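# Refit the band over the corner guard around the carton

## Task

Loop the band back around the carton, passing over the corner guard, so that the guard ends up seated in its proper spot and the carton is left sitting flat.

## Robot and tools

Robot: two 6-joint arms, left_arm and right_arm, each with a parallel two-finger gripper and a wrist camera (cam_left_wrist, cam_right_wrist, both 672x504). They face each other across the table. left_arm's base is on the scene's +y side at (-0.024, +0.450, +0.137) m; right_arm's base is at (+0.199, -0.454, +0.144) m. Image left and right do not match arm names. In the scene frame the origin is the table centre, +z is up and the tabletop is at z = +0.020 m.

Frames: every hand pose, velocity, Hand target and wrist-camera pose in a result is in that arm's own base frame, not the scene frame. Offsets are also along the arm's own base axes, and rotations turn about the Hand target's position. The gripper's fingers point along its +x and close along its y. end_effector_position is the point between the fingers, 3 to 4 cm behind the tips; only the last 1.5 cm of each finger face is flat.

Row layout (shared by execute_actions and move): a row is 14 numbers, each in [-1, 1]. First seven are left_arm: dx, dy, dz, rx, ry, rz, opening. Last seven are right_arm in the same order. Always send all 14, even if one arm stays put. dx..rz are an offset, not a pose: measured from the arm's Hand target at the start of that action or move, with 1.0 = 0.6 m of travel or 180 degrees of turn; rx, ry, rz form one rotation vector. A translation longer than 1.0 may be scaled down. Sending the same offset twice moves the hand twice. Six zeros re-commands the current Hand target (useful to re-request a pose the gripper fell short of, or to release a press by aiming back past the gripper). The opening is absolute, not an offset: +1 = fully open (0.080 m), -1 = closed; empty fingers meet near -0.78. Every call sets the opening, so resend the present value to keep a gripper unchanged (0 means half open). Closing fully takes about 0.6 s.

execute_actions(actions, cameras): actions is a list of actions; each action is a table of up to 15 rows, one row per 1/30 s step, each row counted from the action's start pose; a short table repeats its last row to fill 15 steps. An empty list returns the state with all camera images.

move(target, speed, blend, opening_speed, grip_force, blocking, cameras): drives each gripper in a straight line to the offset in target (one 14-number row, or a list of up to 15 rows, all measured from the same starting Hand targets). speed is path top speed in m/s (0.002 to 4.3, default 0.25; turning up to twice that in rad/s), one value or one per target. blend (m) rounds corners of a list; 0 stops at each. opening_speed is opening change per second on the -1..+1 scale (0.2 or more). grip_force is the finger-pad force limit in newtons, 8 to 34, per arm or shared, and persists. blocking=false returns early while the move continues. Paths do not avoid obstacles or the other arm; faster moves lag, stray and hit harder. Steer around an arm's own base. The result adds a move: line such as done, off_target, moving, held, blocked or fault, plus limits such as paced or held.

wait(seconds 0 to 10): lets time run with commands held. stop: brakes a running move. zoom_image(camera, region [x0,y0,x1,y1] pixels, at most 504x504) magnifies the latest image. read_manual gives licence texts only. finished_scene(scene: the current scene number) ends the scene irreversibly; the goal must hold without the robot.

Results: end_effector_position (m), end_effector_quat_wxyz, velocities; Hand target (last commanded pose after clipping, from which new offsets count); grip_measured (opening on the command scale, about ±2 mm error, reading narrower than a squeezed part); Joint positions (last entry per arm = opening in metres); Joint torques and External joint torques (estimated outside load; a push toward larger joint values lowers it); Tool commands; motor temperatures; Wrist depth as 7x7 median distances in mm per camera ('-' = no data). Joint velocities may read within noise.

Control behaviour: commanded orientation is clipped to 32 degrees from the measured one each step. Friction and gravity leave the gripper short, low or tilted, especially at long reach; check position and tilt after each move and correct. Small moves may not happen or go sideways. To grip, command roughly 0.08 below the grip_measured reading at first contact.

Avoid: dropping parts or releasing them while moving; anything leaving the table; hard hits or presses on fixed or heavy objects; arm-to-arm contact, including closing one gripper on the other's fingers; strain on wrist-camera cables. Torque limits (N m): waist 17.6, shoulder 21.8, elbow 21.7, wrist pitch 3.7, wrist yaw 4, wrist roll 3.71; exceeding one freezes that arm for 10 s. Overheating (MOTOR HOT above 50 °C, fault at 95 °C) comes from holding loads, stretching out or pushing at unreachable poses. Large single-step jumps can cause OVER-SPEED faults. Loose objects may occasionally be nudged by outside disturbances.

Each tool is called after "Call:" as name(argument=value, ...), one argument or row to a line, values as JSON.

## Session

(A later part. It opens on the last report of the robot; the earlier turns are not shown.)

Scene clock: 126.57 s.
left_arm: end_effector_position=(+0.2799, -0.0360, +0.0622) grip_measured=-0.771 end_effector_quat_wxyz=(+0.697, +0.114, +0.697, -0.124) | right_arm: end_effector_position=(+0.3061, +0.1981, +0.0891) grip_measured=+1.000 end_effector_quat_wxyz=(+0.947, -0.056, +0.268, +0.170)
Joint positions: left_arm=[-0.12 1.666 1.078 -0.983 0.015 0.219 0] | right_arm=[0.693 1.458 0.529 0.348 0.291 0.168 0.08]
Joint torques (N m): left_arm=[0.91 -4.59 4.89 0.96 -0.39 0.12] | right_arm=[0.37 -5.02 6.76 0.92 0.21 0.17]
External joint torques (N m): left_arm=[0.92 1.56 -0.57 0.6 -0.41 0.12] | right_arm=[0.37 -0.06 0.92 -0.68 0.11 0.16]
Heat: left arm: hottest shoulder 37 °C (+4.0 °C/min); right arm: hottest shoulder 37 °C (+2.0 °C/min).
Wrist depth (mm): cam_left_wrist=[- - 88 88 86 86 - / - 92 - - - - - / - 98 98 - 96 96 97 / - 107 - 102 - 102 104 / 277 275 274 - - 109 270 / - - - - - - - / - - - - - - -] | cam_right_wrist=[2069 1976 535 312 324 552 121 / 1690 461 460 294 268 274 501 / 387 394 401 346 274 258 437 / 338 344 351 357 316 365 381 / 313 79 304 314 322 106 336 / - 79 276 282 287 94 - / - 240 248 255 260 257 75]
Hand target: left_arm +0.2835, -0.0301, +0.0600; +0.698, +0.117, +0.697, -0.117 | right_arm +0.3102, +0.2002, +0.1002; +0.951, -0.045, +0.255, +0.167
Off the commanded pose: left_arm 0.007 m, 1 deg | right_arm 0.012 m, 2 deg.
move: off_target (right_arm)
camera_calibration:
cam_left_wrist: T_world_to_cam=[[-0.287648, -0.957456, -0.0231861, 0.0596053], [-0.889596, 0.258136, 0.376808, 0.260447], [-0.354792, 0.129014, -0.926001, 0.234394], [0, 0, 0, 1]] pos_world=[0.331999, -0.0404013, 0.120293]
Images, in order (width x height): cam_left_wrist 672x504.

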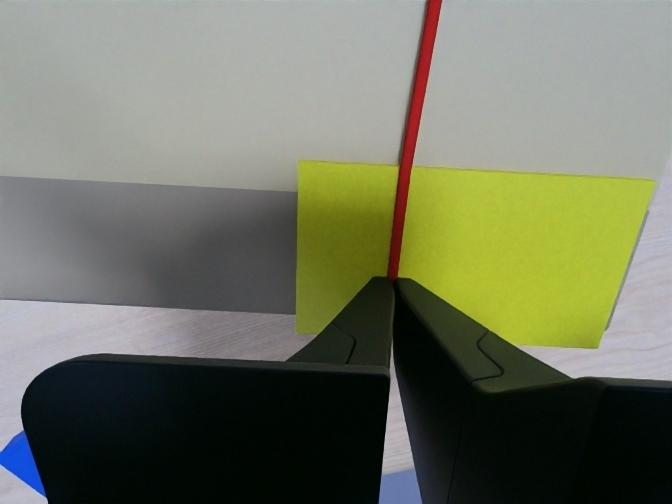

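Call:
move(
  target=[
    [-0.008, -0.007, 0.022, 0, 0, 0, -1, 0, 0, 0, 0, 0, 0, 1],
    [-0.05, 0.0043, 0.045, 0, 0, 0, -1, 0, 0, 0, 0, 0, 0, 1],
  ],
  speed=0.07,
  blend=[0.003, 0],
  cameras=["all"],
)

Call:
zoom_image(
  camera="cam_right_wrist",
  region=[260, 0, 460, 110],
)

Scene clock: 129.30 s.
left_arm: end_effector_position=(+0.2606, -0.0332, +0.0848) grip_measured=-0.771 end_effector_quat_wxyz=(+0.703, +0.115, +0.692, -0.123) | right_arm: end_effector_position=(+0.3061, +0.1981, +0.0891) grip_measured=+1.000 end_effector_quat_wxyz=(+0.947, -0.056, +0.268, +0.170)
Joint positions: left_arm=[-0.12 1.554 1.055 -1.057 0.012 0.217 0] | right_arm=[0.693 1.458 0.529 0.348 0.291 0.168 0.08]
Joint torques (N m): left_arm=[0.68 -7.79 3.69 -0.92 -0.28 0.11] | right_arm=[0.36 -5.13 6.8 0.91 0.21 0.16]
External joint torques (N m): left_arm=[0.68 -2.36 -1.87 -1.28 -0.29 0.11] | right_arm=[0.38 -0.22 1.01 -0.66 0.11 0.16]
Heat: left arm: hottest shoulder 37 °C (+3.0 °C/min); right arm: hottest shoulder 37 °C (+2.0 °C/min).
Wrist depth (mm): cam_left_wrist=[108 107 - 107 105 106 226 / - 114 114 111 111 - 240 / 124 122 121 119 115 118 255 / 280 279 278 277 275 274 272 / 301 301 294 - - 293 293 / - - - - - - - / - - - - - - -] | cam_right_wrist=[2031 2088 531 314 327 579 1375 / 1703 463 457 295 267 274 531 / 385 396 403 346 273 258 438 / 339 343 351 357 317 364 382 / 312 79 304 315 322 106 334 / - 79 275 283 286 94 - / - 240 248 255 259 256 75]
Hand target: left_arm +0.2535, -0.0275, +0.0870; +0.698, +0.117, +0.697, -0.117 | right_arm +0.3102, +0.2002, +0.1002; +0.951, -0.045, +0.255, +0.167
Off the commanded pose: left_arm 0.009 m, 1 deg | right_arm 0.012 m, 2 deg.
move: off_target (left_arm, right_arm)
camera_calibration:
cam_left_wrist: T_world_to_cam=[[-0.285791, -0.957858, -0.0288292, 0.0572471], [-0.895764, 0.256334, 0.363181, 0.236764], [-0.340486, 0.129618, -0.931272, 0.244882], [0, 0, 0, 1]] pos_world=[0.311824, -0.0375972, 0.143714]
cam_right_wrist: T_world_to_cam=[[0.37871, -0.922074, 0.0797426, 0.0670493], [-0.710455, -0.344848, -0.61346, 0.368798], [0.593154, 0.17567, -0.78569, -0.0658271], [0, 0, 0, 1]] pos_world=[0.275668, 0.200568, 0.169176]

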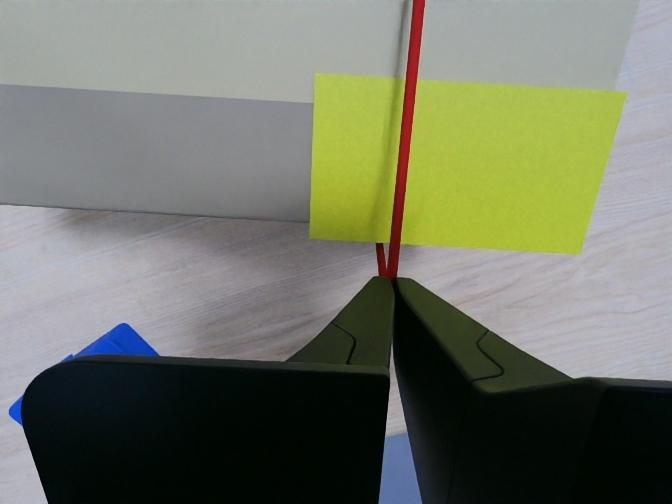

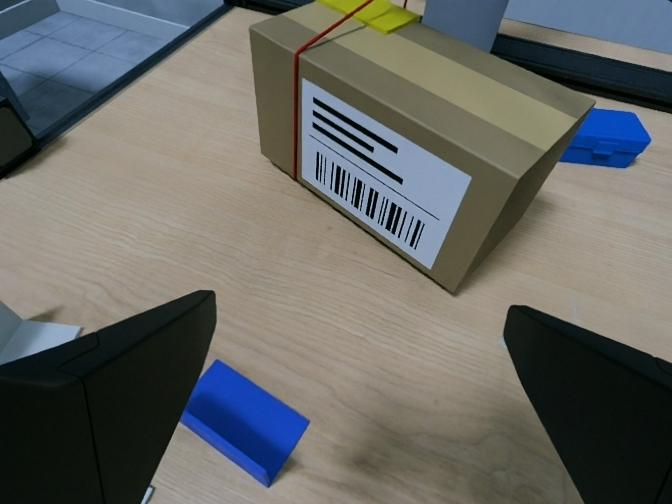

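Scaled by 2.520 from the camera's 672x504 image, which has a finer 960x720 frame.

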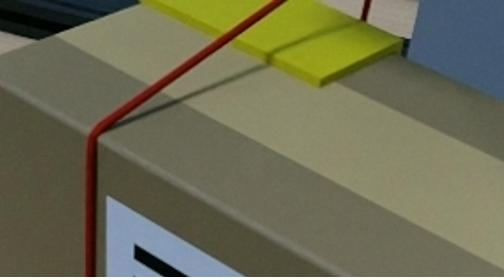

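Call:
move(
  target=[
    [-0.008, -0.035, 0.0, 0, 0, 0, -1, 0, 0, 0, 0, 0, 0, 1],
    [0.0408, -0.045, -0.045, 0, 0, 0, -1, 0, 0, 0, 0, 0, 0, 1],
  ],
  speed=0.07,
  blend=[0.002, 0],
  cameras=["cam_left_wrist"],
)

Scene clock: 133.70 s.
left_arm: end_effector_position=(+0.2746, -0.0532, +0.0620) grip_measured=-0.771 end_effector_quat_wxyz=(+0.697, +0.112, +0.699, -0.117) | right_arm: end_effector_position=(+0.3061, +0.1981, +0.0891) grip_measured=+1.000 end_effector_quat_wxyz=(+0.947, -0.056, +0.268, +0.170)
Joint positions: left_arm=[-0.187 1.658 1.069 -0.983 0.007 0.138 0] | right_arm=[0.693 1.458 0.529 0.348 0.291 0.168 0.08]
Joint torques (N m): left_arm=[-0.18 -4.12 5.11 1.05 -0.12 -0.11] | right_arm=[0.3 -5.1 6.86 0.91 0.18 0.13]
External joint torques (N m): left_arm=[-0.17 1.98 -0.31 0.73 -0.13 -0.11] | right_arm=[0.3 -0.2 1.11 -0.66 0.08 0.12]
Heat: left arm: hottest shoulder 37 °C (+3.0 °C/min); right arm: hottest shoulder 37 °C (+1.0 °C/min).
Wrist depth (mm): cam_left_wrist=[- - 88 88 86 86 206 / - 92 - - - - 218 / - 98 97 - 96 96 232 / - 108 102 103 - 102 249 / 279 277 111 - - 109 268 / - - - - - - - / - - - - - - -] | cam_right_wrist=[2012 2088 536 316 323 189 627 / 1729 466 459 293 267 274 531 / 388 396 402 346 272 258 437 / 339 344 353 355 316 366 381 / 312 79 304 315 321 106 333 / - 79 274 282 286 94 - / - 240 248 255 258 256 75]
Hand target: left_arm +0.2780, -0.0545, +0.0600; +0.698, +0.117, +0.697, -0.117 | right_arm +0.3102, +0.2002, +0.1002; +0.951, -0.045, +0.255, +0.167
Off the commanded pose: left_arm 0.004 m, 1 deg | right_arm 0.012 m, 2 deg.
move: off_target (right_arm)
camera_calibration:
cam_left_wrist: T_world_to_cam=[[-0.274502, -0.961103, -0.0305025, 0.0382534], [-0.892575, 0.242873, 0.379897, 0.26012], [-0.357712, 0.131508, -0.924526, 0.235416], [0, 0, 0, 1]] pos_world=[0.326888, -0.0573699, 0.119996]
Images, in order (width x height): cam_left_wrist 672x504.

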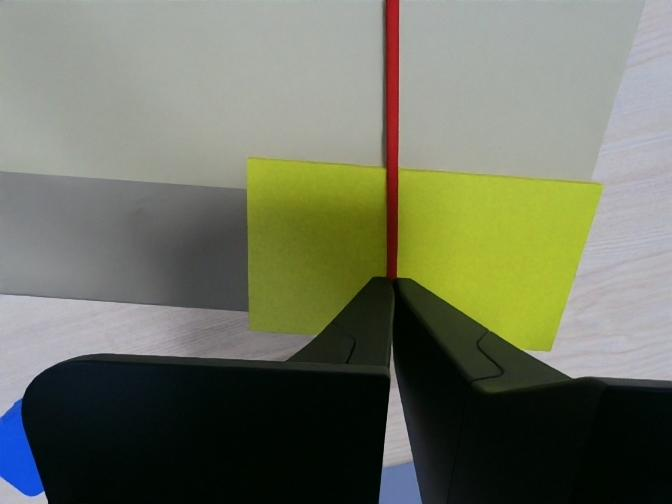

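Call:
move(
  target=[0.0053, 0.0245, 0.0, 0, 0, 0, -1, 0, 0, 0, 0, 0, 0, 1],
  speed=0.05,
  cameras=["cam_left_wrist"],
)

Scene clock: 136.37 s.
left_arm: end_effector_position=(+0.2774, -0.0445, +0.0619) grip_measured=-0.771 end_effector_quat_wxyz=(+0.696, +0.115, +0.698, -0.123) | right_arm: end_effector_position=(+0.3061, +0.1981, +0.0891) grip_measured=+1.000 end_effector_quat_wxyz=(+0.947, -0.056, +0.268, +0.170)
Joint positions: left_arm=[-0.153 1.663 1.074 -0.983 0.011 0.185 0] | right_arm=[0.693 1.458 0.529 0.348 0.291 0.168 0.08]
Joint torques (N m): left_arm=[0.67 -4.36 4.82 0.95 -0.21 0.11] | right_arm=[0.35 -5.25 6.77 0.96 0.22 0.2]
External joint torques (N m): left_arm=[0.75 1.74 -0.58 0.62 -0.23 0.11] | right_arm=[0.33 -0.33 0.99 -0.61 0.12 0.19]
Heat: left arm: hottest shoulder 37 °C (+3.0 °C/min); right arm: hottest shoulder 37 °C (+1.0 °C/min).
Wrist depth (mm): cam_left_wrist=[- - 88 88 86 86 - / - 92 - - - - - / - 98 97 - 96 96 234 / - 108 102 103 - 102 246 / 278 276 110 - - 109 270 / - - - - - - - / - - - - - - -] | cam_right_wrist=[2069 1994 533 315 326 530 611 / 1703 461 461 296 266 273 533 / 388 396 402 346 273 257 438 / 338 344 352 355 317 365 382 / 311 79 304 316 323 106 335 / - 79 275 282 285 94 - / - 240 248 256 259 257 75]
Hand target: left_arm +0.2811, -0.0398, +0.0600; +0.698, +0.117, +0.697, -0.117 | right_arm +0.3102, +0.2002, +0.1002; +0.951, -0.045, +0.255, +0.167
Off the commanded pose: left_arm 0.006 m, 1 deg | right_arm 0.012 m, 2 deg.
move: off_target (right_arm)
camera_calibration:
cam_left_wrist: T_world_to_cam=[[-0.287722, -0.95732, -0.0274554, 0.0510304], [-0.889084, 0.256337, 0.379238, 0.260181], [-0.356014, 0.133525, -0.924892, 0.234798], [0, 0, 0, 1]] pos_world=[0.329597, -0.049193, 0.119894]
Images, in order (width x height): cam_left_wrist 672x504.

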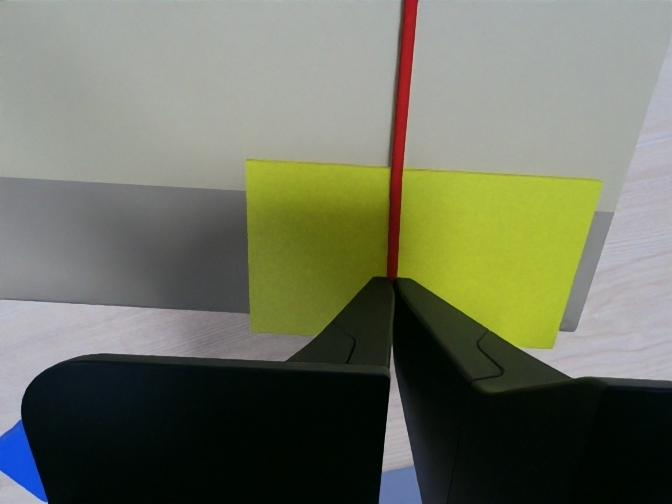

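Call:
move(
  target=[
    [-0.0043, -0.0062, 0.0, 0, 0, 0, -1, 0, 0, 0, 0, 0, 0, 1],
    [-0.0043, -0.0062, 0.0, 0, 0, 0, -0.5, 0, 0, 0, 0, 0, 0, 1],
    [-0.0043, -0.0062, 0.06, 0, 0, 0, -0.5, 0, 0, 0, 0, 0, 0, 1],
  ],
  speed=0.1,
  opening_speed=0.6,
  cameras=["all"],
)

Scene clock: 142.17 s.
left_arm: end_effector_position=(+0.2736, -0.0452, +0.0895) grip_measured=-0.502 end_effector_quat_wxyz=(+0.687, +0.115, +0.707, -0.121) | right_arm: end_effector_position=(+0.3061, +0.1981, +0.0891) grip_measured=+1.000 end_effector_quat_wxyz=(+0.947, -0.056, +0.268, +0.170)
Joint positions: left_arm=[-0.16 1.64 1.163 -1.121 0.007 0.176 0.012] | right_arm=[0.693 1.458 0.529 0.348 0.291 0.168 0.08]
Joint torques (N m): left_arm=[0.08 -7.47 5.96 0.38 -0.14 -0.08] | right_arm=[0.19 -5.15 6.61 0.94 0.19 0.17]
External joint torques (N m): left_arm=[0.05 -1.39 0.4 0.08 -0.15 -0.08] | right_arm=[0.2 -0.23 0.83 -0.63 0.09 0.17]
Heat: left arm: hottest shoulder 36 °C (+2.0 °C/min); right arm: hottest shoulder 37 °C (+1.0 °C/min).
Wrist depth (mm): cam_left_wrist=[110 108 - 109 107 108 228 / - 118 116 - 115 115 243 / 126 125 123 121 123 124 260 / 292 286 135 129 130 273 281 / 312 306 301 - - 301 304 / - - - - - - - / - - - - - - -] | cam_right_wrist=[2031 2149 532 314 326 572 627 / 1716 462 457 298 266 274 533 / 389 396 400 346 272 258 438 / 338 343 350 356 317 365 382 / 312 79 304 316 323 106 334 / - 79 274 283 287 94 - / - 240 248 256 259 256 75]
Hand target: left_arm +0.2786, -0.0435, +0.0960; +0.698, +0.117, +0.697, -0.117 | right_arm +0.3102, +0.2002, +0.1002; +0.951, -0.045, +0.255, +0.167
Off the commanded pose: left_arm 0.008 m, 2 deg | right_arm 0.012 m, 2 deg.
move: off_target (right_arm)
camera_calibration:
cam_left_wrist: T_world_to_cam=[[-0.285495, -0.957997, -0.027095, 0.0493197], [-0.879953, 0.250826, 0.403445, 0.241581], [-0.379703, 0.139024, -0.914603, 0.264918], [0, 0, 0, 1]] pos_world=[0.327251, -0.0501768, 0.146166]
cam_right_wrist: T_world_to_cam=[[0.37871, -0.922074, 0.0797426, 0.0670493], [-0.710455, -0.344848, -0.61346, 0.368798], [0.593154, 0.17567, -0.78569, -0.0658271], [0, 0, 0, 1]] pos_world=[0.275668, 0.200568, 0.169176]

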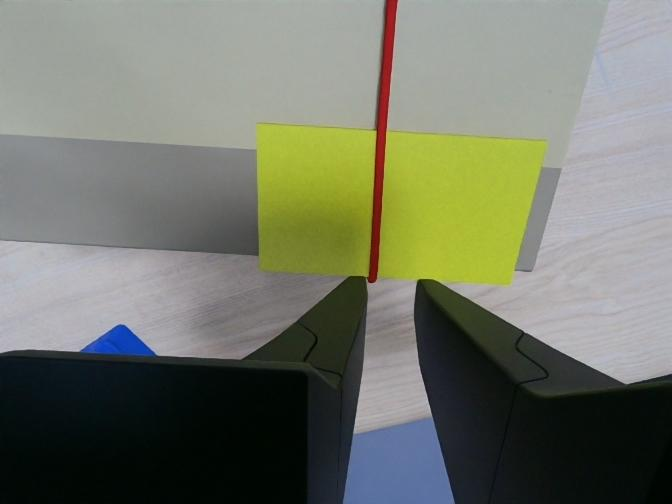

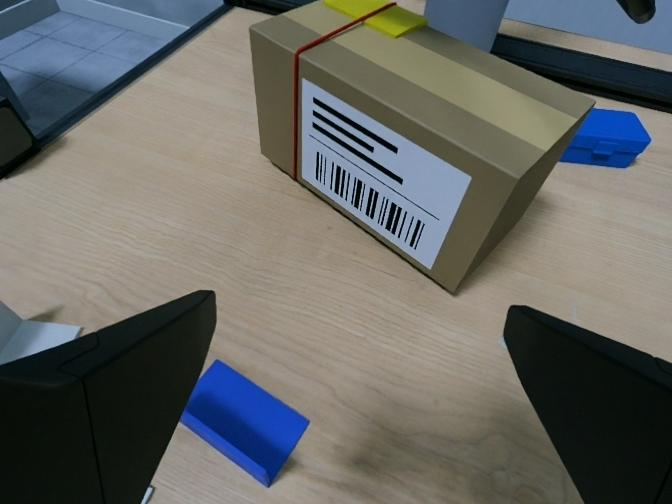

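Call:
move(
  target=[-0.1477, 0.1225, 0.0733, -0.0975, -0.3187, 0.0201, 1, 0, 0, 0, 0, 0, 0, 1],
  speed=0.35,
  cameras=["all"],
)

Call:
zoom_image(
  camera="cam_left_wrist",
  region=[300, 120, 600, 420],
)

Call:
zoom_image(
  camera="cam_right_wrist",
  region=[220, 0, 540, 240],
)

Scene clock: 149.07 s.
left_arm: end_effector_position=(+0.1898, +0.0316, +0.1397) grip_measured=+0.998 end_effector_quat_wxyz=(+0.957, +0.032, +0.260, -0.121) | right_arm: end_effector_position=(+0.3061, +0.1981, +0.0891) grip_measured=+1.000 end_effector_quat_wxyz=(+0.947, -0.056, +0.268, +0.170)
Joint positions: left_arm=[0.784 0.551 0.411 -0.715 0.836 0.704 0.08] | right_arm=[0.693 1.458 0.529 0.348 0.291 0.168 0.08]
Joint torques (N m): left_arm=[0.28 0.63 5.23 1.3 0.64 0.1] | right_arm=[0.35 -5.13 6.86 0.91 0.22 0.16]
External joint torques (N m): left_arm=[0.26 0.72 -1.36 0.08 0.26 0.1] | right_arm=[0.34 -0.18 1.06 -0.67 0.12 0.16]
Heat: left arm: hottest shoulder 36 °C (+1.0 °C/min); right arm: hottest shoulder 37 °C (+1.0 °C/min).
Wrist depth (mm): cam_left_wrist=[645 641 657 641 677 2361 2204 / 532 548 554 541 537 559 1913 / 486 471 274 275 276 448 466 / 394 251 239 239 236 246 414 / - - 283 264 269 - 83 / - - 325 322 314 314 87 / - 289 295 296 296 297 -] | cam_right_wrist=[2049 2069 536 314 327 645 651 / 1757 467 459 295 267 273 533 / 388 395 402 344 273 258 440 / 337 344 349 355 316 366 383 / 312 79 305 315 322 106 334 / - 79 274 282 286 94 - / - 240 248 255 258 257 75]
Hand target: left_arm +0.1899, +0.0300, +0.1400; +0.958, +0.034, +0.256, -0.126 | right_arm +0.3102, +0.2002, +0.1002; +0.951, -0.045, +0.255, +0.167
Off the commanded pose: left_arm 0.002 m, 1 deg | right_arm 0.012 m, 2 deg.
move: off_target (right_arm)
camera_calibration:
cam_left_wrist: T_world_to_cam=[[-0.192474, -0.981033, 0.0229823, 0.0764243], [-0.783836, 0.13961, -0.60507, 0.254495], [0.590385, -0.134475, -0.795841, 0.0762588], [0, 0, 0, 1]] pos_world=[0.16917, 0.0496995, 0.212921]
cam_right_wrist: T_world_to_cam=[[0.37871, -0.922074, 0.0797426, 0.0670493], [-0.710455, -0.344848, -0.61346, 0.368798], [0.593154, 0.17567, -0.78569, -0.0658271], [0, 0, 0, 1]] pos_world=[0.275668, 0.200568, 0.169176]

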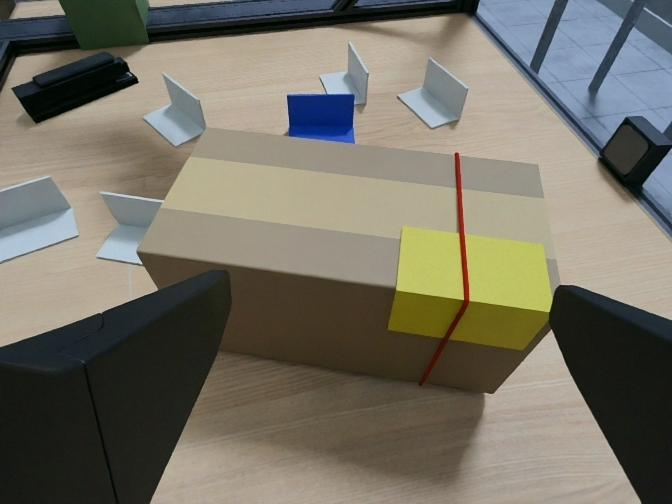

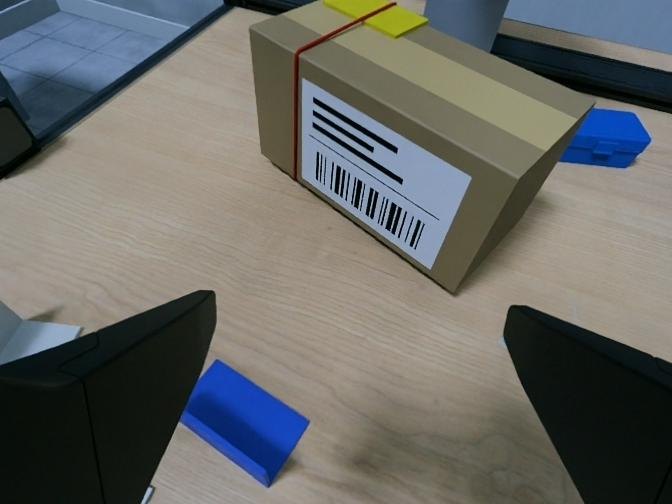

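Scaled by 1.680 from the camera's 672x504 image, which has a finer 960x720 frame.

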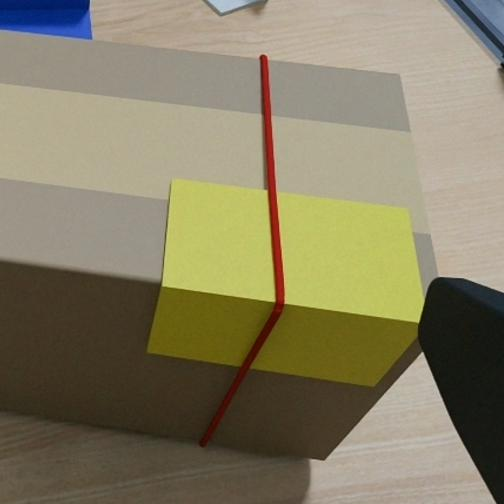

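Scaled by 1.575 from the camera's 672x504 image, which has a finer 960x720 frame.

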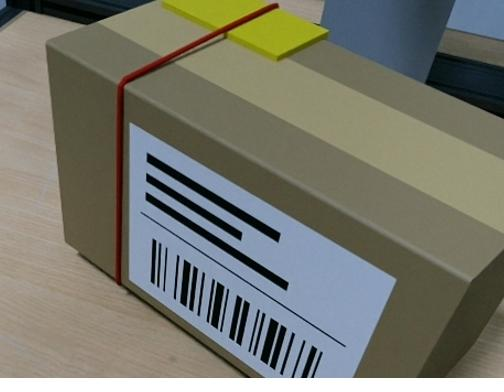

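Call:
finished_scene(
  scene=1,
)

The scene is finished: the task was done.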